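# Push utility cart through door into yellow bay

## Task

Get the utility cart through the self-closing door and into the yellow bay in the other room, so that all four of its wheels sit fully inside the taped area and none touches the tape. The case of copy paper must be in the cart's top tray without overhanging any edge. The door must be closed when you finish. You may use one robot or both. If any robot tips over or is left leaning, the task fails.

## Robot and tools

Robots: r1 and r2 are identical Hello Robot Stretch 4 units, about 1.6 m tall. Each has an omni-wheel base (rim within 0.23 m of the base origin), a lift on a mast, one arm that telescopes forward, a wrist with yaw, pitch and roll, and a two-finger gripper. Cameras: r1_head_camera, r1_head_left_camera, r1_head_right_camera, r1_wrist_camera and the same four for r2.

Frames: the base frame sits on the floor under the base centre, x forward, y left, z up, in metres. hand_pose (a point between the open fingertips) is reported in it and may be slightly off. The odometry frame is the base frame as it was at scene start; base_odometry counts wheel turns only, so slip shows up as travel. Heading is in rad, left positive, -3.142 to 3.142. Each robot reports in its own frames, so only images, lidar_m and wrist_depth_mm reveal where the robots are relative to one another.

move: keys r1, r2, cameras, blocking. blocking must always be false; the call returns in about 0.5 s while motion continues. Each robot key holds an object for that robot only; a robot not named keeps its current motions. Inside it:
- base: one relative offset from where the base last reported itself. translate_m (forward +, -2 to 2 m), strafe_m (left +, -2 to 2 m), rotate_rad (counter-clockwise +, -3.2 to 3.2 rad). translate_m and strafe_m may be combined for a straight diagonal; rotate_rad must go alone.
- joints: absolute targets by name: lift_m 0 to 1.2 m; arm_m 0 to 0.55 m; wrist_yaw_rad -1.134 to 4.276 (0 forward, + left, 3.14 folded back); wrist_pitch_rad -1.117 to 4.259 (0 level, 1.57 pointing down); wrist_roll_rad -1.117 to 4.259 (+ clockwise seen from behind); gripper_m -0.038 to 0.141 m fingertip gap (reading may be off by up to 0.015; -0.02 or less presses fingers together, used to close behind a bar or handle). Out-of-range joint targets are clipped; other bad values get the call refused.
- pace: slow, default, fast or max. speeds: per-joint top speed (not gripper_m). contact_limits: 0 to 1 for arm_m, lift_m, translate_m, strafe_m, rotate_rad, given only next to that command; default 0.5; a base limit persists until the next base command.
- end_of_arm: "enable_torque", alone, re-powers a wrist or gripper motor that shut off.
A new move overrides only the targets it names. One action lasts at most 15 s; after 14 s it ends with time_out. A high lift slows the base.

wait: seconds 0 to 10, optional cameras; returns early once a commanded robot comes to rest. wait(0) shows progress in the "earlier move" line. stop: brakes all running motions on both robots and reports whether slack wheels hold again. zoom_image: camera plus region [x0, y0, x1, y1] in pixels, at most 504 by 504, from that camera's newest image. finished_scene: scene = the current scene's number; irreversible, and the goal must remain met without the robots.

Results: per-robot state plus requested images (the pictures line gives their order; images may lag the state slightly). The move line summarises each moved robot: done or its worst status. Robots under "as last shown" were not commanded. Status words: done, moving, off_target (resting short, maybe still pushing), contact_stop (blocked and now slack), time_out, limit_stop_at_own_body, limit_stop_at_tilt (lean over 6 degrees; lift, arm and wheels go limp), torque_fault. Any uncommanded stop or a refused call cancels the later move and wait calls in the same reply. on_its_own lists things the robot did unprompted (slack joints, base_tilt drift, unusual servo_current). lidar_m: 12 distances in 30-degree sectors, first straight ahead, counter-clockwise (4th left, 7th behind, 10th right); "-" means nothing seen or closer than 0.25 m; it misses glass and thin legs but sees the other robot. wrist_depth_mm: 7x7 grid of depths 100 to 2000 mm. turned_by_wheels vs turned_by_imu differing by more than about 0.1 rad over a move suggests a collision or slip. base_tilt is in degrees with a fixed bias up to about 3. motor_effort is percent with peaks in brackets; servo_current is mA.

Gripping: command a gap more than 0.015 below the object's width; about 0.06 below resists tugs. A squeeze shows as higher gripper servo_current; neither the reading nor done proves a hold.

Avoid: the two robots pressing together (any base contact then further driving, or gripping the other's fingers) fails the scene; travel of the two robots can differ by about 3 cm per metre, which strains a shared load. Over 1 kg in hand with arm_m above 0.2 risks tipping during turns or stops, worse at fast or max; strong pushes with a high gripper can also tip. Self-collision stops occur with the gripper over the base at low lift, tilted-up plus rolled, or turned right plus tilted up; a folded-back wrist (yaw above about 2.7, as at start) limits tilt and roll. Keep lift contact limit at 0.3 or more for 2 kg loads. Do not slam the door, hit fixed or heavy objects hard, drop the paper, or let anything fall far. Loose objects may get nudged occasionally.

Each tool is called after "Emit:" as name(argument=value, ...) on one line, values as JSON.

## Session

Emit:
move(blocking=false)

Scene clock: 0.00 s.
r1.base_odometry: x=+0.000 y=+0.000 heading=+0.000
r1.turned_by_wheels: +0.000
r1.turned_by_imu: +0.000
r1.base_tilt: forward=-1.6 right=+1.3
r1.lidar_m: 1.92 2.25 3.81 1.93 0.97 0.84 0.83 0.93 0.77 0.76 0.93 1.59
r1.base_status: not commanded
r1.joint_positions: lift_m=+0.127 arm_m=+0.000 wrist_yaw_rad=+3.089 wrist_pitch_rad=+0.002 wrist_roll_rad=+0.000 gripper_m=+0.056
r1.joint_status: not commanded
r1.measured_speeds: all 0
r1.motor_effort: lift_m=+20 arm_m=-4 wheel_0=+0 wheel_1=+1 wheel_2=+1
r1.servo_current: wrist_yaw_rad=39 wrist_pitch_rad=46 wrist_roll_rad=65 gripper_m=39
r1.hand_pose: x=-0.1125 y=+0.1024 z=+0.3046 quat_wxyz=(+0.026, -0.001, +0.000, +1.000) (m; r1's base frame)
r1.wrist_depth_mm: 137 138 - - - - - / 113 139 - - - - - / 117 140 224 - - - - / 137 161 - - - - - / - - - - - - - / - - 191 - 187 - - / 842 759 750 788 788 732 768
r2.base_odometry: x=+0.000 y=+0.000 heading=+0.000
r2.turned_by_wheels: +0.000
r2.turned_by_imu: +0.000
r2.base_tilt: forward=-0.6 right=+0.1
r2.lidar_m: 2.02 1.45 1.40 1.49 2.01 2.22 2.34 3.17 1.60 3.62 2.59 2.46
r2.base_status: not commanded
r2.joint_positions: lift_m=+0.295 arm_m=+0.000 wrist_yaw_rad=+3.133 wrist_pitch_rad=+0.002 wrist_roll_rad=+0.000 gripper_m=+0.056
r2.joint_status: not commanded
r2.measured_speeds: all 0
r2.motor_effort: lift_m=+18 arm_m=-4 wheel_0=+0 wheel_1=-1 wheel_2=+0
r2.servo_current: wrist_yaw_rad=46 wrist_pitch_rad=39 wrist_roll_rad=46 gripper_m=59
r2.hand_pose: x=-0.1167 y=+0.0898 z=+0.4727 quat_wxyz=(+0.004, -0.001, +0.000, +1.000) (m; r2's base frame)
r2.wrist_depth_mm: - 140 - - - - - / - 126 150 - - - - / - 130 185 - - - - / 144 143 272 - - - - / 229 - - - - - - / 226 1576 196 1576 190 1618 1464 / 226 1060 1138 - - 1025 1060
pictures: r1_head_camera, r1_head_left_camera, r1_head_right_camera, r1_wrist_camera, r2_head_camera, r2_head_left_camera, r2_head_right_camera, r2_wrist_camera
Images, in order (width x height): r1_head_camera 420x560, r1_head_left_camera 420x672, r1_head_right_camera 420x672, r1_wrist_camera 616x392, r2_head_camera 420x560, r2_head_left_camera 420x672, r2_head_right_camera 420x672, r2_wrist_camera 616x392.

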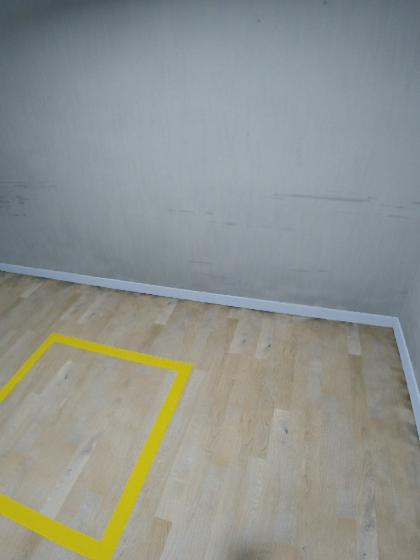

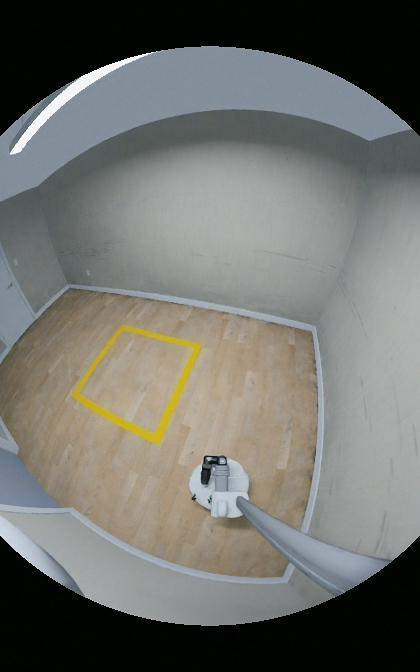

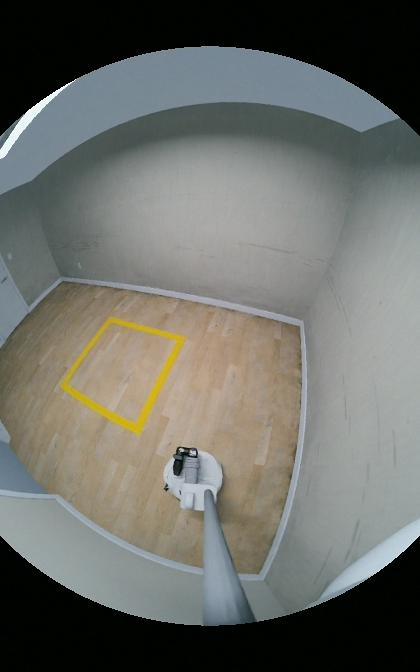

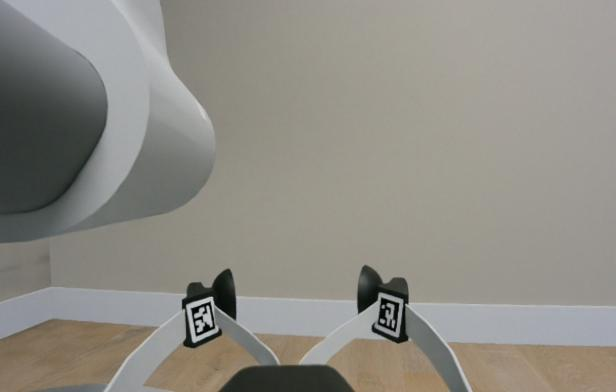

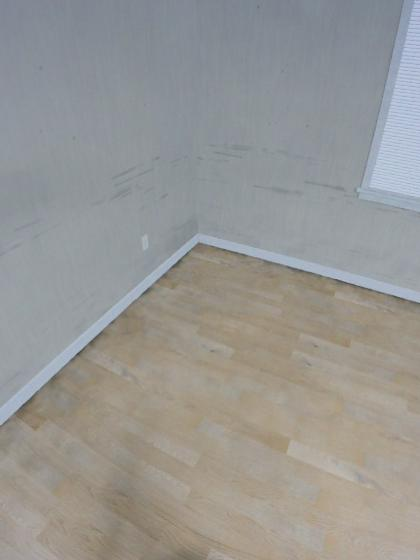

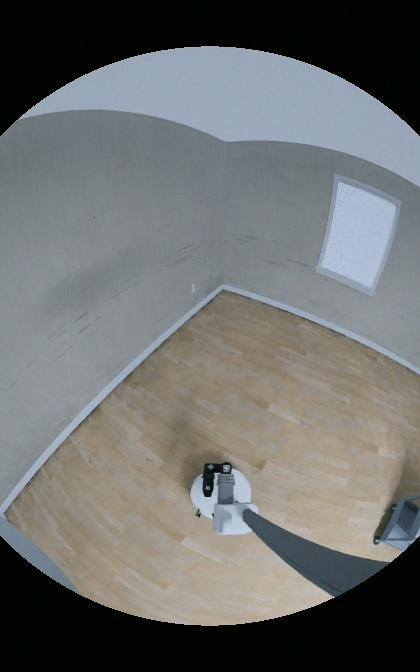

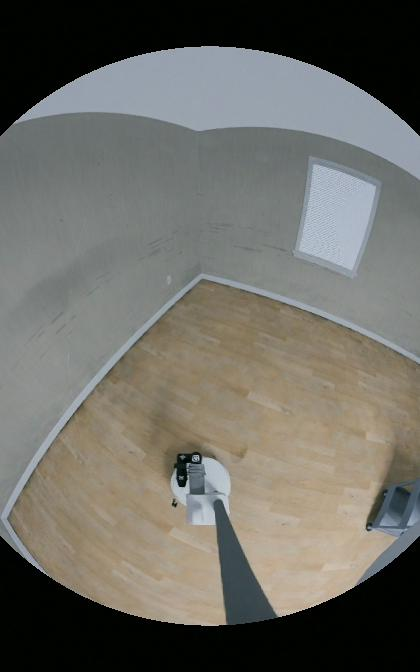

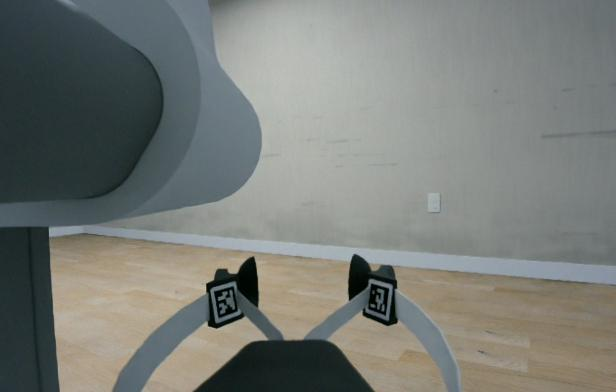

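Emit:
move(r1={"base": {"rotate_rad": 1.2}}, r2={"base": {"rotate_rad": -1.6}}, blocking=false, cameras=[])

Emit:
wait(seconds=3, cameras=[])

Emit:
wait(seconds=1, cameras=["r1_head_camera", "r1_head_left_camera", "r2_head_camera", "r2_head_left_camera", "r2_head_right_camera"])

Scene clock: 4.67 s.
move: r1 moving; r2 moving
r1.base_odometry: x=+0.000 y=+0.000 heading=+0.252
r1.turned_by_wheels: +0.252
r1.turned_by_imu: +0.252
r1.base_tilt: forward=-1.6 right=+1.2
r1.lidar_m: 2.00 2.69 3.69 1.26 0.88 0.84 0.87 0.81 0.77 0.81 1.08 1.93
r1.base_status: rotate_rad moving
r1.joint_positions: lift_m=+0.127 arm_m=+0.000 wrist_yaw_rad=+3.089 wrist_pitch_rad=+0.002 wrist_roll_rad=+0.000 gripper_m=+0.056
r1.joint_status: not commanded
r1.measured_speeds: translate_m=-0.001 strafe_m=-0.001 rotate_rad=+0.980 lift_m=+0.000 arm_m=+0.000 wrist_yaw_rad=+0.000 wrist_pitch_rad=+0.000 wrist_roll_rad=+0.000
r1.motor_effort: lift_m=+20(20) arm_m=-4(4) wheel_0=-8(10) wheel_1=-6(10) wheel_2=-7(8)
r1.servo_current: wrist_yaw_rad=52(52) wrist_pitch_rad=39(52) wrist_roll_rad=39(59) gripper_m=39(46)
r1.hand_pose: x=-0.1125 y=+0.1024 z=+0.3046 quat_wxyz=(+0.026, -0.001, +0.000, +1.000) (m; r1's base frame)
r1.wrist_depth_mm: 136 139 - - - - - / 113 139 - - - - - / 114 139 225 - - - - / 137 160 - - - - - / - - - - - - - / - 1060 190 - 187 - - / 798 750 759 820 741 691 732
r2.base_odometry: x=+0.000 y=+0.000 heading=-0.252
r2.turned_by_wheels: -0.252
r2.turned_by_imu: -0.244
r2.base_tilt: forward=-0.7 right=+0.0
r2.lidar_m: 2.49 1.64 1.43 1.40 1.65 2.21 2.22 2.65 1.61 1.63 2.90 2.49
r2.base_status: rotate_rad moving
r2.joint_positions: lift_m=+0.295 arm_m=+0.000 wrist_yaw_rad=+3.133 wrist_pitch_rad=+0.002 wrist_roll_rad=+0.000 gripper_m=+0.056
r2.joint_status: not commanded
r2.measured_speeds: translate_m=+0.000 strafe_m=+0.000 rotate_rad=-0.974 lift_m=+0.000 arm_m=+0.000 wrist_yaw_rad=+0.000 wrist_pitch_rad=+0.000 wrist_roll_rad=+0.000
r2.motor_effort: lift_m=+18(18) arm_m=-4(4) wheel_0=+9(11) wheel_1=+6(11) wheel_2=+9(10)
r2.servo_current: wrist_yaw_rad=46(52) wrist_pitch_rad=46(46) wrist_roll_rad=39(52) gripper_m=52(52)
r2.hand_pose: x=-0.1167 y=+0.0898 z=+0.4727 quat_wxyz=(+0.004, -0.001, +0.000, +1.000) (m; r2's base frame)
r2.wrist_depth_mm: - 141 - - - - - / - 126 150 - - - - / - 130 184 - - - - / 144 143 273 - - - - / 229 - - - - - - / 227 1576 196 1537 190 1618 1464 / 226 1078 1138 - - 1042 1060
pictures: none
No camera images: "cameras" was empty.

Scene clock: 6.00 s.
earlier move: r1 done; r2 moving
r1.base_odometry: x=+0.000 y=+0.000 heading=+1.200
r1.turned_by_wheels: +0.948
r1.turned_by_imu: +0.953
r1.base_tilt: forward=-1.6 right=+1.3
r1.lidar_m: 3.93 1.53 0.89 0.83 0.84 0.83 0.78 0.80 1.01 1.91 1.95 2.48
r1.base_status: done
r1.joint_positions: lift_m=+0.127 arm_m=+0.000 wrist_yaw_rad=+3.089 wrist_pitch_rad=+0.002 wrist_roll_rad=+0.000 gripper_m=+0.056
r1.joint_status: not commanded
r1.measured_speeds: all 0
r1.motor_effort: lift_m=+20(20) arm_m=-4(4) wheel_0=-2(10) wheel_1=-2(10) wheel_2=+0(8)
r1.servo_current: wrist_yaw_rad=46(65) wrist_pitch_rad=39(52) wrist_roll_rad=46(65) gripper_m=33(46)
r1.hand_pose: x=-0.1125 y=+0.1024 z=+0.3046 quat_wxyz=(+0.026, -0.001, +0.000, +1.000) (m; r1's base frame)
r1.wrist_depth_mm: 136 139 - - - - - / 113 139 - - - - - / 118 140 229 - - - - / 137 162 - - - - - / - - - - - - - / - - 190 - 187 - - / 778 163 750 798 798 768 778
r2.base_odometry: x=+0.000 y=+0.000 heading=-1.599
r2.turned_by_wheels: -1.347
r2.turned_by_imu: -1.311
r2.base_tilt: forward=-0.7 right=+0.1
r2.lidar_m: 3.62 2.58 2.47 2.09 1.48 1.41 1.45 1.99 2.23 2.33 3.14 1.64
r2.base_status: rotate_rad moving
r2.joint_positions: lift_m=+0.295 arm_m=+0.000 wrist_yaw_rad=+3.133 wrist_pitch_rad=+0.002 wrist_roll_rad=+0.000 gripper_m=+0.056
r2.joint_status: not commanded
r2.measured_speeds: all 0
r2.motor_effort: lift_m=+18(18) arm_m=-4(4) wheel_0=+4(12) wheel_1=+2(11) wheel_2=+5(11)
r2.servo_current: wrist_yaw_rad=39(59) wrist_pitch_rad=33(46) wrist_roll_rad=59(59) gripper_m=52(59)
r2.hand_pose: x=-0.1167 y=+0.0898 z=+0.4727 quat_wxyz=(+0.004, -0.001, +0.000, +1.000) (m; r2's base frame)
r2.wrist_depth_mm: - 140 - - - - - / - 126 141 - - - - / - 129 185 - - - - / 144 143 226 - - - - / 229 - - - - - - / 228 1576 196 1308 190 - - / 226 1078 1138 - - 1042 1060
wait: 1.33 of 3 s (r1 has come to rest)
pictures: none
No camera images: "cameras" was empty.

Scene clock: 6.27 s.
earlier move: r2 done
r1.base_odometry: x=+0.000 y=+0.000 heading=+1.200
r1.turned_by_wheels: +0.000
r1.turned_by_imu: +0.000
r1.base_tilt: forward=-1.6 right=+1.3
r1.lidar_m: 3.91 1.55 0.93 0.84 0.87 0.84 0.74 0.78 1.00 1.91 1.95 2.44
r1.base_status: done
r1.joint_positions: lift_m=+0.127 arm_m=+0.000 wrist_yaw_rad=+3.089 wrist_pitch_rad=+0.002 wrist_roll_rad=+0.000 gripper_m=+0.056
r1.joint_status: not commanded
r1.measured_speeds: all 0
r1.motor_effort: lift_m=+20(20) arm_m=-4(4) wheel_0=-2(10) wheel_1=-1(10) wheel_2=+0(8)
r1.servo_current: wrist_yaw_rad=59(65) wrist_pitch_rad=46(52) wrist_roll_rad=52(65) gripper_m=46(46)
r1.hand_pose: x=-0.1125 y=+0.1024 z=+0.3046 quat_wxyz=(+0.026, -0.001, +0.000, +1.000) (m; r1's base frame)
r1.wrist_depth_mm: 136 138 - - - - - / 113 139 - - - - - / 118 140 229 - - - - / 137 161 - - - - - / - - - - - - - / - - 191 - 186 - - / 788 163 759 809 788 788 778
r2.base_odometry: x=+0.000 y=+0.000 heading=-1.599
r2.turned_by_wheels: +0.000
r2.turned_by_imu: +0.000
r2.base_tilt: forward=-0.7 right=+0.1
r2.lidar_m: 3.65 2.62 2.47 2.05 1.47 1.39 1.46 1.98 2.21 2.30 3.13 1.61
r2.base_status: done
r2.joint_positions: lift_m=+0.295 arm_m=+0.000 wrist_yaw_rad=+3.133 wrist_pitch_rad=+0.002 wrist_roll_rad=+0.000 gripper_m=+0.056
r2.joint_status: not commanded
r2.measured_speeds: all 0
r2.motor_effort: lift_m=+18(18) arm_m=-4(4) wheel_0=+5(12) wheel_1=+3(11) wheel_2=+5(11)
r2.servo_current: wrist_yaw_rad=52(59) wrist_pitch_rad=39(46) wrist_roll_rad=46(59) gripper_m=52(59)
r2.hand_pose: x=-0.1167 y=+0.0898 z=+0.4727 quat_wxyz=(+0.004, -0.001, +0.000, +1.000) (m; r2's base frame)
r2.wrist_depth_mm: - 141 - - - - - / - 126 141 - - - - / - 129 184 - - - - / 144 143 226 - - - - / 231 - - - - - - / 228 1576 196 1308 190 - - / 226 1060 1160 - - 1042 1060
wait: 0.27 of 1 s (r2 has come to rest)
pictures: r1_head_camera, r1_head_left_camera, r2_head_camera, r2_head_left_camera, r2_head_right_camera
Images, in order (width x height): r1_head_camera 420x560, r1_head_left_camera 420x672, r2_head_camera 420x560, r2_head_left_camera 420x672, r2_head_right_camera 420x672.

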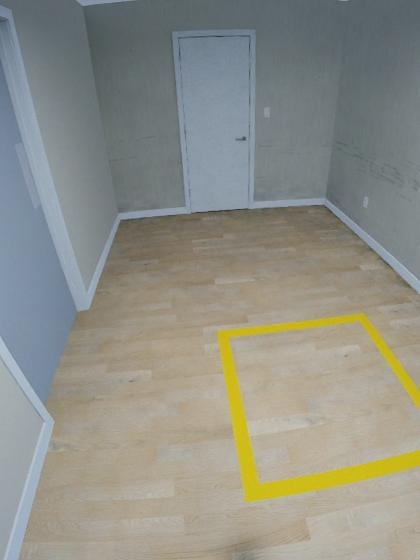

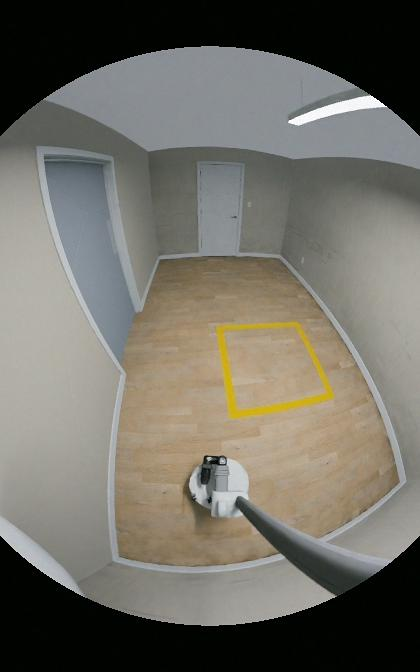

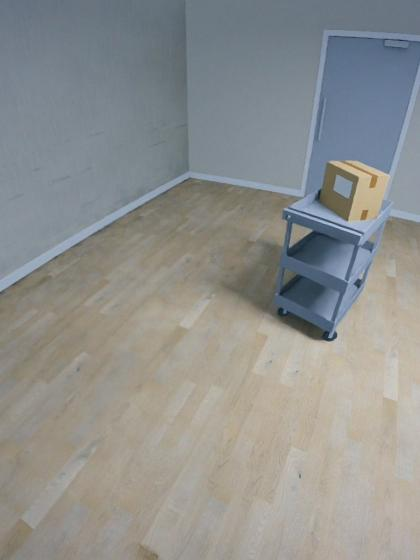

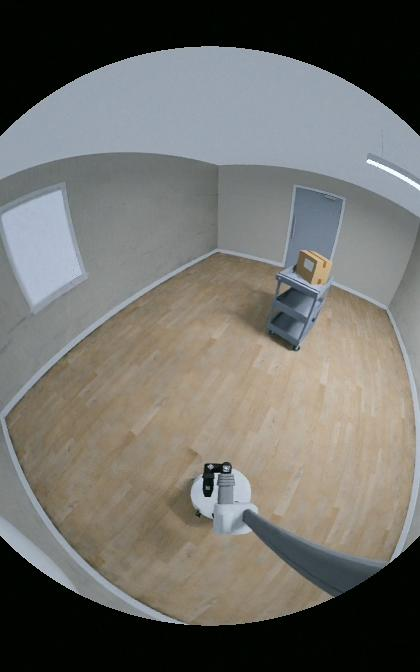

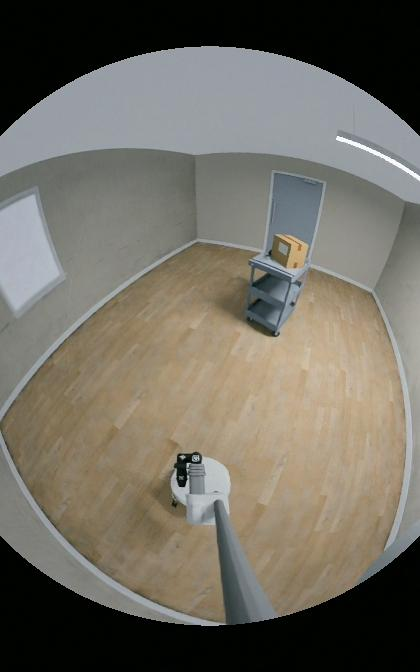

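Emit:
zoom_image(camera="r2_head_camera", region=[250, 120, 420, 350])

Emit:
zoom_image(camera="r1_head_camera", region=[0, 0, 130, 400])

Emit:
zoom_image(camera="r1_head_left_camera", region=[20, 130, 160, 380])

Scaled by 2.191 from the camera's 420x560 image, which has a finer 1200x1600 frame.

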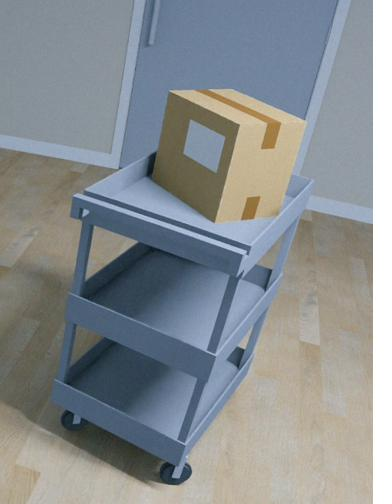

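Scaled by 1.260 from the camera's 420x560 image, which has a finer 600x800 frame.

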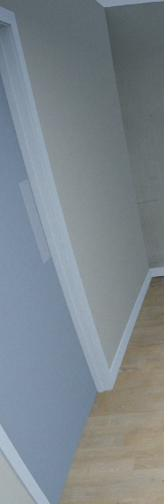

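Scaled by 2.016 from the camera's 420x672 image, which has a finer 600x960 frame.

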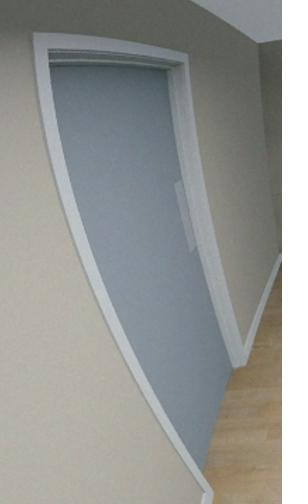

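Emit:
move(r1={"base": {"rotate_rad": 1.69}}, r2={"base": {"rotate_rad": -0.4}}, blocking=false, cameras=[])

Emit:
wait(seconds=2, cameras=[])

Emit:
move(r2={"base": {"translate_m": 0.7}}, blocking=false, cameras=["r1_head_camera", "r1_head_left_camera", "r1_head_right_camera"])

Emit:
wait(seconds=4, cameras=["r2_head_camera", "r2_head_right_camera"])

Scene clock: 39.57 s.
move: r1 moving; r2 moving
r1.base_odometry: x=+0.000 y=+0.000 heading=+1.452
r1.turned_by_wheels: +0.252
r1.turned_by_imu: +0.253
r1.base_tilt: forward=-1.6 right=+1.3
r1.lidar_m: 2.28 1.11 0.86 0.85 0.90 0.78 0.76 0.84 1.33 1.92 2.10 3.18
r1.base_status: rotate_rad moving
r1.joint_positions: lift_m=+0.127 arm_m=+0.000 wrist_yaw_rad=+3.089 wrist_pitch_rad=+0.002 wrist_roll_rad=+0.000 gripper_m=+0.056
r1.joint_status: not commanded
r1.measured_speeds: translate_m=-0.001 strafe_m=-0.001 rotate_rad=+0.981 lift_m=+0.000 arm_m=+0.000 wrist_yaw_rad=+0.000 wrist_pitch_rad=+0.000 wrist_roll_rad=+0.000
r1.motor_effort: lift_m=+20(20) arm_m=-4(4) wheel_0=-6(9) wheel_1=-9(9) wheel_2=-6(8)
r1.servo_current: wrist_yaw_rad=59(59) wrist_pitch_rad=46(46) wrist_roll_rad=65(65) gripper_m=39(46)
r1.hand_pose: x=-0.1125 y=+0.1024 z=+0.3046 quat_wxyz=(+0.026, -0.001, +0.000, +1.000) (m; r1's base frame)
r1.wrist_depth_mm: 136 139 - - - - - / 113 139 - - - - - / 117 140 229 - - - - / 137 162 - - - - - / - - - - - - - / - - 190 - 187 - - / 788 699 750 143 750 759 809
r2.base_odometry: x=+0.000 y=+0.000 heading=-1.846
r2.turned_by_wheels: -0.247
r2.turned_by_imu: -0.239
r2.base_tilt: forward=-0.7 right=+0.1
r2.lidar_m: 1.60 2.91 2.49 2.49 1.66 1.39 1.41 1.63 2.22 2.24 2.61 1.61
r2.base_status: rotate_rad moving
r2.joint_positions: lift_m=+0.295 arm_m=+0.000 wrist_yaw_rad=+3.133 wrist_pitch_rad=+0.002 wrist_roll_rad=+0.000 gripper_m=+0.056
r2.joint_status: not commanded
r2.measured_speeds: translate_m=+0.001 strafe_m=+0.001 rotate_rad=-0.828 lift_m=+0.000 arm_m=+0.000 wrist_yaw_rad=+0.000 wrist_pitch_rad=+0.000 wrist_roll_rad=+0.000
r2.motor_effort: lift_m=+18(18) arm_m=-4(4) wheel_0=+4(9) wheel_1=+6(10) wheel_2=+6(10)
r2.servo_current: wrist_yaw_rad=46(52) wrist_pitch_rad=39(46) wrist_roll_rad=46(52) gripper_m=52(52)
r2.hand_pose: x=-0.1167 y=+0.0898 z=+0.4727 quat_wxyz=(+0.004, -0.001, +0.000, +1.000) (m; r2's base frame)
r2.wrist_depth_mm: - 141 - - - - - / - 127 141 - - - - / - 129 185 - - - - / 144 143 207 - - - - / 229 - - - - - - / 227 1576 195 1336 190 - - / 227 1060 1138 - - 1042 1060
pictures: none
No camera images: "cameras" was empty.

Scene clock: 40.27 s.
earlier move: r1 moving; r2 done
r1.base_odometry: x=+0.000 y=+0.000 heading=+2.486
r1.turned_by_wheels: +1.034
r1.turned_by_imu: +1.039
r1.base_tilt: forward=-1.6 right=+1.3
r1.lidar_m: 0.86 0.84 0.92 0.79 0.77 0.85 1.25 1.95 2.11 3.12 2.44 1.11
r1.base_status: rotate_rad moving
r1.joint_positions: lift_m=+0.127 arm_m=+0.000 wrist_yaw_rad=+3.089 wrist_pitch_rad=+0.002 wrist_roll_rad=+0.000 gripper_m=+0.056
r1.joint_status: not commanded
r1.measured_speeds: translate_m=+0.001 strafe_m=+0.000 rotate_rad=+1.300 lift_m=+0.000 arm_m=+0.000 wrist_yaw_rad=+0.000 wrist_pitch_rad=+0.000 wrist_roll_rad=+0.000
r1.motor_effort: lift_m=+20(20) arm_m=-4(4) wheel_0=-3(9) wheel_1=+0(9) wheel_2=-2(8)
r1.servo_current: wrist_yaw_rad=39(72) wrist_pitch_rad=39(46) wrist_roll_rad=52(65) gripper_m=39(46)
r1.hand_pose: x=-0.1125 y=+0.1024 z=+0.3046 quat_wxyz=(+0.026, -0.001, +0.000, +1.000) (m; r1's base frame)
r1.wrist_depth_mm: 136 139 - - - - - / 113 139 - - - - - / 117 140 229 - - - - / 137 162 - - - - - / 1661 1661 - - - - - / 1182 1160 194 1160 187 - - / 854 741 750 798 788 699 -
r2.base_odometry: x=+0.000 y=+0.000 heading=-1.998
r2.turned_by_wheels: -0.152
r2.turned_by_imu: -0.148
r2.base_tilt: forward=-0.7 right=+0.1
r2.lidar_m: 1.58 3.28 2.52 2.49 1.83 1.43 1.40 1.55 2.27 2.22 2.40 3.61
r2.base_status: done
r2.joint_positions: lift_m=+0.295 arm_m=+0.000 wrist_yaw_rad=+3.133 wrist_pitch_rad=+0.002 wrist_roll_rad=+0.000 gripper_m=+0.056
r2.joint_status: not commanded
r2.measured_speeds: all 0
r2.motor_effort: lift_m=+18(18) arm_m=-4(4) wheel_0=+2(9) wheel_1=+4(10) wheel_2=+5(10)
r2.servo_current: wrist_yaw_rad=46(52) wrist_pitch_rad=33(46) wrist_roll_rad=52(59) gripper_m=46(52)
r2.hand_pose: x=-0.1167 y=+0.0898 z=+0.4727 quat_wxyz=(+0.004, -0.001, +0.000, +1.000) (m; r2's base frame)
r2.wrist_depth_mm: - 140 - - - - - / - 126 142 - - - - / - 130 185 - - - - / 144 144 207 - - - - / 220 - - - - - - / 219 1430 192 171 190 - 1366 / 226 1078 1160 - - 1025 1060
wait: 0.70 of 2 s (r2 has come to rest)
pictures: none
No camera images: "cameras" was empty.

Scene clock: 40.77 s.
earlier move: r1 moving
move: r2 moving
r1.base_odometry: x=+0.000 y=+0.000 heading=+2.871
r1.turned_by_wheels: +0.385
r1.turned_by_imu: +0.388
r1.base_tilt: forward=-1.6 right=+1.3
r1.lidar_m: 0.82 0.88 0.81 0.76 0.82 1.08 1.91 2.01 2.69 3.95 1.28 0.90
r1.base_status: rotate_rad moving
r1.joint_positions: lift_m=+0.127 arm_m=+0.000 wrist_yaw_rad=+3.089 wrist_pitch_rad=+0.002 wrist_roll_rad=+0.000 gripper_m=+0.056
r1.joint_status: not commanded
r1.measured_speeds: translate_m=+0.001 strafe_m=-0.001 rotate_rad=+0.304 lift_m=+0.000 arm_m=+0.000 wrist_yaw_rad=+0.000 wrist_pitch_rad=+0.000 wrist_roll_rad=+0.000
r1.motor_effort: lift_m=+20(20) arm_m=-4(4) wheel_0=-1(4) wheel_1=-1(3) wheel_2=+0(3)
r1.servo_current: wrist_yaw_rad=59(65) wrist_pitch_rad=39(46) wrist_roll_rad=39(59) gripper_m=33(46)
r1.hand_pose: x=-0.1125 y=+0.1024 z=+0.3046 quat_wxyz=(+0.026, -0.001, +0.000, +1.000) (m; r1's base frame)
r1.wrist_depth_mm: 136 138 - - - - - / 113 139 - - - - - / 117 140 272 - - - - / 137 161 - - - - - / 1618 1708 - - 1863 - - / 1182 1182 193 1205 187 1078 - / 854 750 759 809 809 778 778
r2.base_odometry: x=-0.013 y=-0.028 heading=-1.998
r2.turned_by_wheels: +0.000
r2.turned_by_imu: +0.000
r2.base_tilt: forward=-0.6 right=+0.1
r2.lidar_m: 1.57 3.27 2.54 2.50 1.85 1.45 1.43 1.56 2.28 2.23 2.44 3.60
r2.base_status: translate_m moving
r2.joint_positions: lift_m=+0.295 arm_m=+0.000 wrist_yaw_rad=+3.133 wrist_pitch_rad=+0.002 wrist_roll_rad=+0.000 gripper_m=+0.056
r2.joint_status: not commanded
r2.measured_speeds: translate_m=+0.121 strafe_m=-0.001 rotate_rad=+0.002 lift_m=+0.000 arm_m=+0.000 wrist_yaw_rad=+0.000 wrist_pitch_rad=+0.000 wrist_roll_rad=+0.000
r2.motor_effort: lift_m=+18(18) arm_m=-4(4) wheel_0=+8(9) wheel_1=+8(8) wheel_2=-12(13)
r2.servo_current: wrist_yaw_rad=52(52) wrist_pitch_rad=46(46) wrist_roll_rad=39(59) gripper_m=52(52)
r2.hand_pose: x=-0.1167 y=+0.0898 z=+0.4727 quat_wxyz=(+0.004, -0.001, +0.000, +1.000) (m; r2's base frame)
r2.wrist_depth_mm: - 141 - - - - - / - 126 142 - - - - / - 130 183 - - - - / 144 143 217 - - - - / 220 - - - - - - / 220 1430 193 171 190 - 1336 / 225 1060 1138 - - 1042 1060
pictures: r1_head_camera, r1_head_left_camera, r1_head_right_camera
Images, in order (width x height): r1_head_camera 420x560, r1_head_left_camera 420x672, r1_head_right_camera 420x672.

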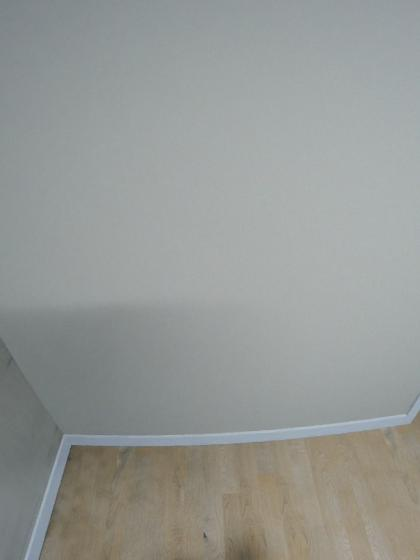

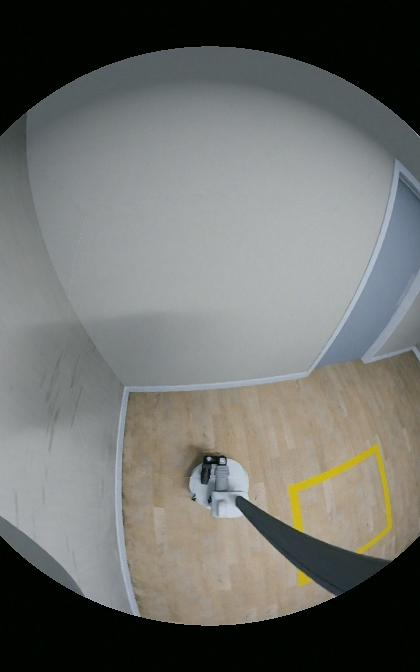

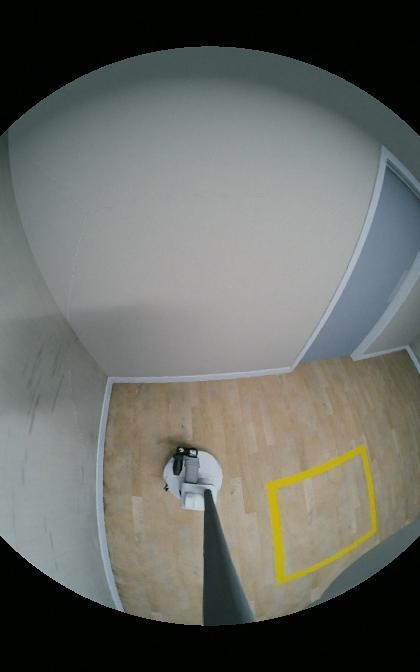

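Scene clock: 41.20 s.
earlier move: r1 done; r2 moving
r1.base_odometry: x=+0.000 y=+0.000 heading=+2.889
r1.turned_by_wheels: +0.018
r1.turned_by_imu: +0.018
r1.base_tilt: forward=-1.6 right=+1.3
r1.lidar_m: 0.84 0.88 0.82 0.76 0.82 1.11 1.92 2.03 2.72 3.66 1.25 0.87
r1.base_status: done
r1.joint_positions: lift_m=+0.127 arm_m=+0.000 wrist_yaw_rad=+3.089 wrist_pitch_rad=+0.002 wrist_roll_rad=+0.000 gripper_m=+0.056
r1.joint_status: not commanded
r1.measured_speeds: all 0
r1.motor_effort: lift_m=+20(20) arm_m=-4(4) wheel_0=-4(5) wheel_1=-2(3) wheel_2=-1(3)
r1.servo_current: wrist_yaw_rad=52(65) wrist_pitch_rad=46(46) wrist_roll_rad=46(59) gripper_m=39(52)
r1.hand_pose: x=-0.1125 y=+0.1024 z=+0.3046 quat_wxyz=(+0.026, -0.001, +0.000, +1.000) (m; r1's base frame)
r1.wrist_depth_mm: 136 139 - - - - - / 113 139 - - - - - / 118 140 273 - - - - / 137 162 - - - - - / 1708 1983 - - 1983 - - / 1182 1205 193 1160 188 1160 - / 842 750 759 809 788 768 778
r2.base_odometry: x=-0.045 y=-0.099 heading=-1.998
r2.turned_by_wheels: +0.000
r2.turned_by_imu: +0.000
r2.base_tilt: forward=-0.7 right=+0.1
r2.lidar_m: 1.51 3.23 2.51 2.46 1.93 1.54 1.52 1.66 2.28 2.25 2.39 3.63
r2.base_status: translate_m moving
r2.joint_positions: lift_m=+0.295 arm_m=+0.000 wrist_yaw_rad=+3.133 wrist_pitch_rad=+0.002 wrist_roll_rad=+0.000 gripper_m=+0.056
r2.joint_status: not commanded
r2.measured_speeds: translate_m=+0.230 strafe_m=+0.000 rotate_rad=-0.003 lift_m=+0.000 arm_m=+0.000 wrist_yaw_rad=+0.000 wrist_pitch_rad=+0.000 wrist_roll_rad=+0.000
r2.motor_effort: lift_m=+18(18) arm_m=-4(4) wheel_0=+9(11) wheel_1=+7(9) wheel_2=-12(13)
r2.servo_current: wrist_yaw_rad=39(52) wrist_pitch_rad=39(46) wrist_roll_rad=52(59) gripper_m=46(52)
r2.hand_pose: x=-0.1167 y=+0.0898 z=+0.4727 quat_wxyz=(+0.004, -0.001, +0.000, +1.000) (m; r2's base frame)
r2.wrist_depth_mm: - 140 - - - - - / - 126 141 - - - - / - 130 184 - - - - / 144 144 216 - - - - / 220 - - - - - - / 228 1430 193 1308 191 1366 1336 / 238 1042 1160 - - 1025 1078
wait: 0.43 of 4 s (r1 has come to rest)
pictures: r2_head_camera, r2_head_right_camera
Images, in order (width x height): r2_head_camera 420x560, r2_head_right_camera 420x672.

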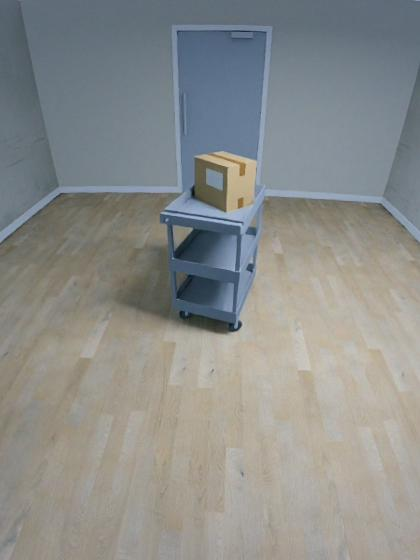

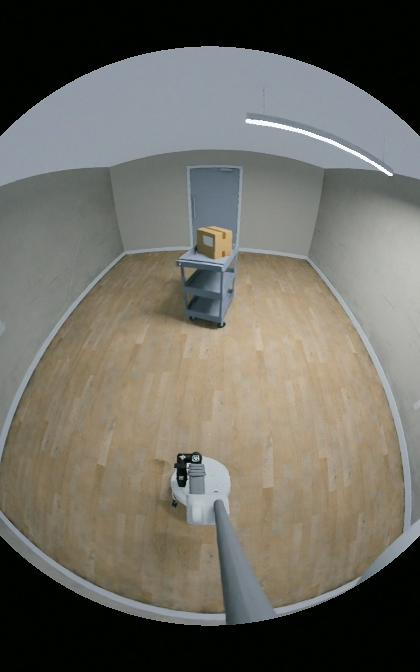

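Emit:
move(r1={"base": {"strafe_m": -1.3}}, blocking=false, cameras=["r2_head_camera", "r2_head_left_camera", "r2_head_right_camera"])

Emit:
zoom_image(camera="r2_head_camera", region=[110, 100, 310, 350])

Scene clock: 60.97 s.
earlier move: r2 done
move: r1 moving
r1.base_odometry: x=+0.009 y=+0.035 heading=+2.889
r1.turned_by_wheels: +0.000
r1.turned_by_imu: -0.001
r1.base_tilt: forward=-1.6 right=+1.3
r1.lidar_m: 0.84 0.88 0.85 0.79 0.84 1.16 1.91 2.02 2.73 3.64 1.27 0.88
r1.base_status: strafe_m moving
r1.joint_positions: lift_m=+0.127 arm_m=+0.000 wrist_yaw_rad=+3.089 wrist_pitch_rad=+0.002 wrist_roll_rad=+0.000 gripper_m=+0.056
r1.joint_status: not commanded
r1.measured_speeds: translate_m=+0.001 strafe_m=-0.142 rotate_rad=-0.005 lift_m=+0.000 arm_m=+0.000 wrist_yaw_rad=+0.000 wrist_pitch_rad=+0.000 wrist_roll_rad=+0.000
r1.motor_effort: lift_m=+20(20) arm_m=-4(4) wheel_0=+10(10) wheel_1=-8(10) wheel_2=+1(1)
r1.servo_current: wrist_yaw_rad=46(59) wrist_pitch_rad=33(46) wrist_roll_rad=59(59) gripper_m=39(46)
r1.hand_pose: x=-0.1125 y=+0.1024 z=+0.3046 quat_wxyz=(+0.026, -0.001, +0.000, +1.000) (m; r1's base frame)
r1.wrist_depth_mm: 136 138 - - - - - / 113 139 - - - - - / 118 140 274 - - - - / 137 162 - - - - - / 1661 1983 - - - - - / 1182 1182 194 1205 187 1160 - / 831 750 759 798 788 768 820
r2.base_odometry: x=-0.290 y=-0.637 heading=-1.998
r2.turned_by_wheels: +0.000
r2.turned_by_imu: +0.002
r2.base_tilt: forward=-0.6 right=+0.1
r2.lidar_m: 0.93 3.17 2.48 2.42 2.65 2.13 2.10 2.26 2.36 2.29 2.51 1.01
r2.base_status: done
r2.joint_positions: lift_m=+0.295 arm_m=+0.000 wrist_yaw_rad=+3.133 wrist_pitch_rad=+0.002 wrist_roll_rad=+0.000 gripper_m=+0.056
r2.joint_status: not commanded
r2.measured_speeds: all 0
r2.motor_effort: lift_m=+18(18) arm_m=-4(4) wheel_0=+4(4) wheel_1=+3(4) wheel_2=-3(3)
r2.servo_current: wrist_yaw_rad=46(52) wrist_pitch_rad=39(39) wrist_roll_rad=46(52) gripper_m=46(52)
r2.hand_pose: x=-0.1167 y=+0.0898 z=+0.4727 quat_wxyz=(+0.004, -0.001, +0.000, +1.000) (m; r2's base frame)
r2.wrist_depth_mm: - 141 - - - - - / - 126 151 - - - - / - 129 185 - - - - / 144 144 264 - - - - / 230 - - - - - - / 228 1576 196 1499 190 1576 1430 / 226 1078 1138 - - 1042 1060
pictures: r2_head_camera, r2_head_left_camera, r2_head_right_camera
Images, in order (width x height): r2_head_camera 420x560, r2_head_left_camera 420x672, r2_head_right_camera 420x672.

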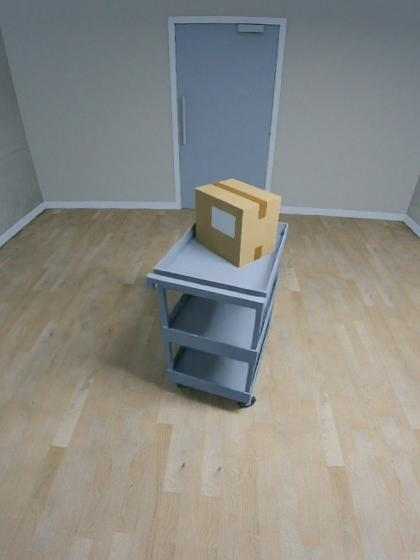

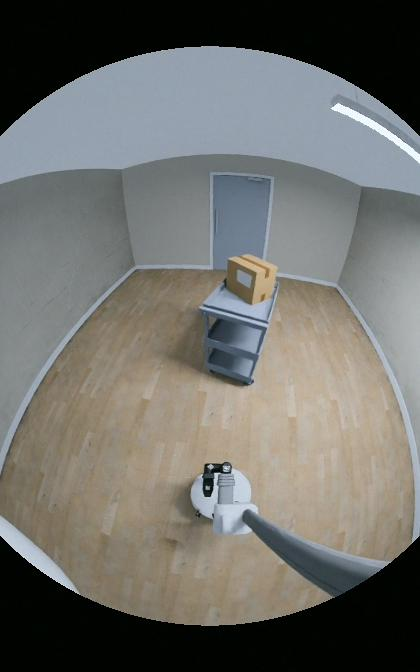

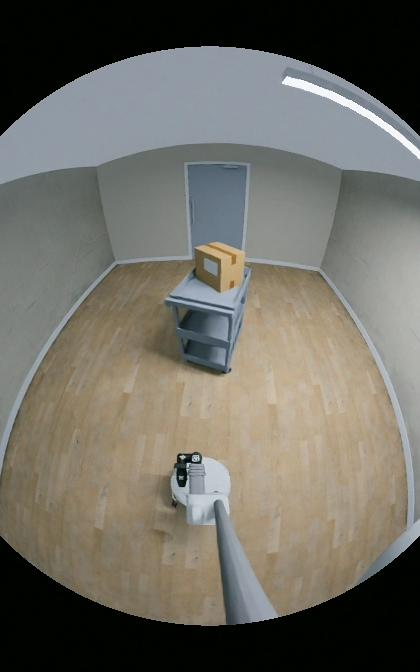

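Scaled by 2.016 from the camera's 420x560 image, which has a finer 1200x1600 frame.

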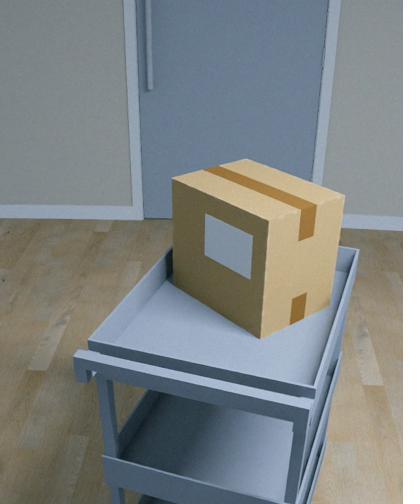

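Emit:
move(r2={"joints": {"lift_m": 1.15, "wrist_yaw_rad": 0, "wrist_pitch_rad": 0.9}, "pace":"fast"}, blocking=false, cameras=["r1_head_camera", "r1_head_left_camera", "r1_head_right_camera"])

Emit:
wait(seconds=2.5, cameras=["r2_wrist_camera"])

Scene clock: 80.20 s.
earlier move: r1 done
move: r2 moving
r1.base_odometry: x=+0.324 y=+1.259 heading=+2.889
r1.turned_by_wheels: +0.000
r1.turned_by_imu: -0.006
r1.base_tilt: forward=-1.6 right=+1.2
r1.lidar_m: 0.94 0.89 1.22 2.06 2.14 1.99 1.90 1.99 2.71 2.63 1.30 1.00
r1.base_status: done
r1.joint_positions: lift_m=+0.127 arm_m=+0.000 wrist_yaw_rad=+3.089 wrist_pitch_rad=+0.002 wrist_roll_rad=+0.000 gripper_m=+0.056
r1.joint_status: not commanded
r1.measured_speeds: all 0
r1.motor_effort: lift_m=+20(20) arm_m=-4(4) wheel_0=+0(1) wheel_1=+0(0) wheel_2=+0(0)
r1.servo_current: wrist_yaw_rad=39(59) wrist_pitch_rad=39(46) wrist_roll_rad=39(65) gripper_m=39(39)
r1.hand_pose: x=-0.1125 y=+0.1024 z=+0.3046 quat_wxyz=(+0.026, -0.001, +0.000, +1.000) (m; r1's base frame)
r1.wrist_depth_mm: 136 138 - - - - - / 113 139 - - - - - / 117 139 268 - - - - / 137 161 - - - - - / 1661 - - - - - - / 1182 1160 192 1205 187 1308 1160 / 842 741 759 809 809 768 768
r2.base_odometry: x=-0.290 y=-0.637 heading=-1.998
r2.turned_by_wheels: +0.000
r2.turned_by_imu: +0.002
r2.base_tilt: forward=-0.7 right=+0.1
r2.lidar_m: 0.93 3.16 2.50 2.40 2.65 2.13 2.10 2.28 2.34 2.28 2.48 0.98
r2.base_status: not commanded
r2.joint_positions: lift_m=+0.358 arm_m=+0.000 wrist_yaw_rad=+2.521 wrist_pitch_rad=+0.635 wrist_roll_rad=+0.000 gripper_m=+0.056
r2.joint_status: lift_m moving; wrist_yaw_rad moving; wrist_pitch_rad moving
r2.measured_speeds: translate_m=+0.000 strafe_m=+0.000 rotate_rad=+0.000 lift_m=+0.243 arm_m=+0.000 wrist_yaw_rad=-1.743 wrist_pitch_rad=+1.818 wrist_roll_rad=+0.000
r2.motor_effort: lift_m=+24(25) arm_m=-4(4) wheel_0=+4(4) wheel_1=+3(3) wheel_2=-3(3)
r2.servo_current: wrist_yaw_rad=117(182) wrist_pitch_rad=33(78) wrist_roll_rad=52(52) gripper_m=46(52)
r2.hand_pose: x=+0.0329 y=+0.2062 z=+0.3651 quat_wxyz=(+0.290, -0.297, +0.095, +0.905) (m; r2's base frame)
r2.wrist_depth_mm: - - - - - - - / 1618 1661 1661 1576 1576 1499 1537 / 1255 1229 1205 1182 1160 1118 1098 / 976 946 931 931 904 891 891 / 788 768 768 768 759 750 732 / 661 654 198 654 190 654 627 / 355 343 343 - 569 559 554
pictures: r1_head_camera, r1_head_left_camera, r1_head_right_camera
Images, in order (width x height): r1_head_camera 420x560, r1_head_left_camera 420x672, r1_head_right_camera 420x672.

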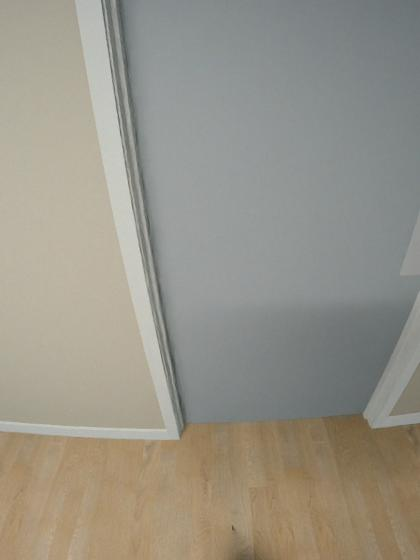

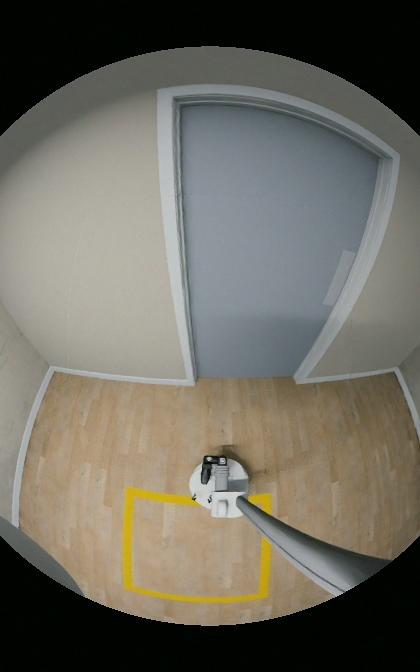

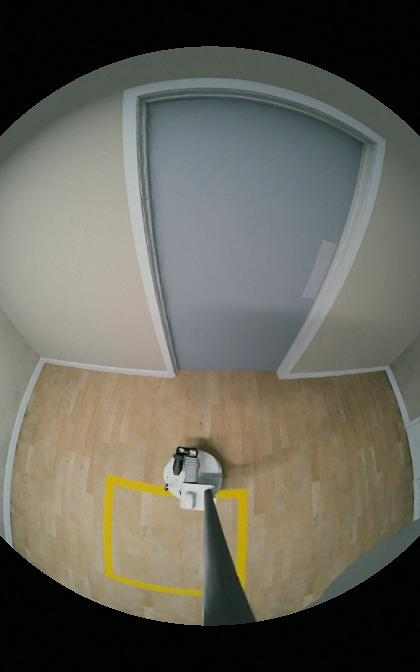

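Scene clock: 82.70 s.
earlier move: r2 moving
r1.base_odometry: x=+0.324 y=+1.259 heading=+2.889
r1.turned_by_wheels: +0.000
r1.turned_by_imu: +0.000
r1.base_tilt: forward=-1.6 right=+1.3
r1.lidar_m: 0.94 0.88 1.23 2.06 2.11 2.02 1.88 1.98 2.67 2.64 1.28 1.01
r1.base_status: done
r1.joint_positions: lift_m=+0.127 arm_m=+0.000 wrist_yaw_rad=+3.089 wrist_pitch_rad=+0.002 wrist_roll_rad=+0.000 gripper_m=+0.056
r1.joint_status: not commanded
r1.measured_speeds: all 0
r1.motor_effort: lift_m=+20(20) arm_m=-4(4) wheel_0=+1(1) wheel_1=+0(0) wheel_2=+0(0)
r1.servo_current: wrist_yaw_rad=39(65) wrist_pitch_rad=39(52) wrist_roll_rad=59(72) gripper_m=39(52)
r1.hand_pose: x=-0.1125 y=+0.1024 z=+0.3046 quat_wxyz=(+0.026, -0.001, +0.000, +1.000) (m; r1's base frame)
r1.wrist_depth_mm: 136 138 - - - - - / 113 139 - - - - - / 117 139 270 - - - - / 137 160 - - - - - / 1661 - - - - - - / 1160 1205 193 1182 187 1281 1118 / 842 741 750 798 798 778 778
r2.base_odometry: x=-0.290 y=-0.637 heading=-1.998
r2.turned_by_wheels: +0.000
r2.turned_by_imu: +0.000
r2.base_tilt: forward=-0.7 right=+0.1
r2.lidar_m: 0.90 3.18 2.47 2.39 2.64 2.13 2.12 2.28 2.35 2.31 2.48 1.02
r2.base_status: not commanded
r2.joint_positions: lift_m=+1.150 arm_m=+0.000 wrist_yaw_rad=+0.003 wrist_pitch_rad=+0.898 wrist_roll_rad=+0.000 gripper_m=+0.056
r2.joint_status: lift_m moving; wrist_yaw_rad moving; wrist_pitch_rad moving
r2.measured_speeds: all 0
r2.motor_effort: lift_m=+20(28) arm_m=-4(4) wheel_0=+3(4) wheel_1=+3(4) wheel_2=-3(4)
r2.servo_current: wrist_yaw_rad=59(182) wrist_pitch_rad=33(78) wrist_roll_rad=46(59) gripper_m=52(59)
r2.hand_pose: x=+0.3508 y=-0.0869 z=+1.1023 quat_wxyz=(+0.901, -0.001, +0.434, +0.001) (m; r2's base frame)
r2.wrist_depth_mm: - - - 991 1008 - - / - - - - 1229 - - / 1863 1921 1756 - 1708 1756 1756 / 1618 1661 1661 - 1537 1537 1576 / 1499 1464 1464 1464 1430 1430 1430 / 1366 1336 196 1308 190 1308 1308 / 1229 1205 1205 - - 1182 1205
wait: 2.50 s; no rest
pictures: r2_wrist_camera
Images, in order (width x height): r2_wrist_camera 616x392.

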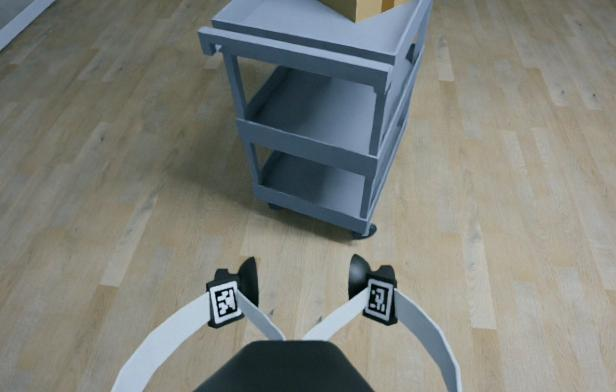

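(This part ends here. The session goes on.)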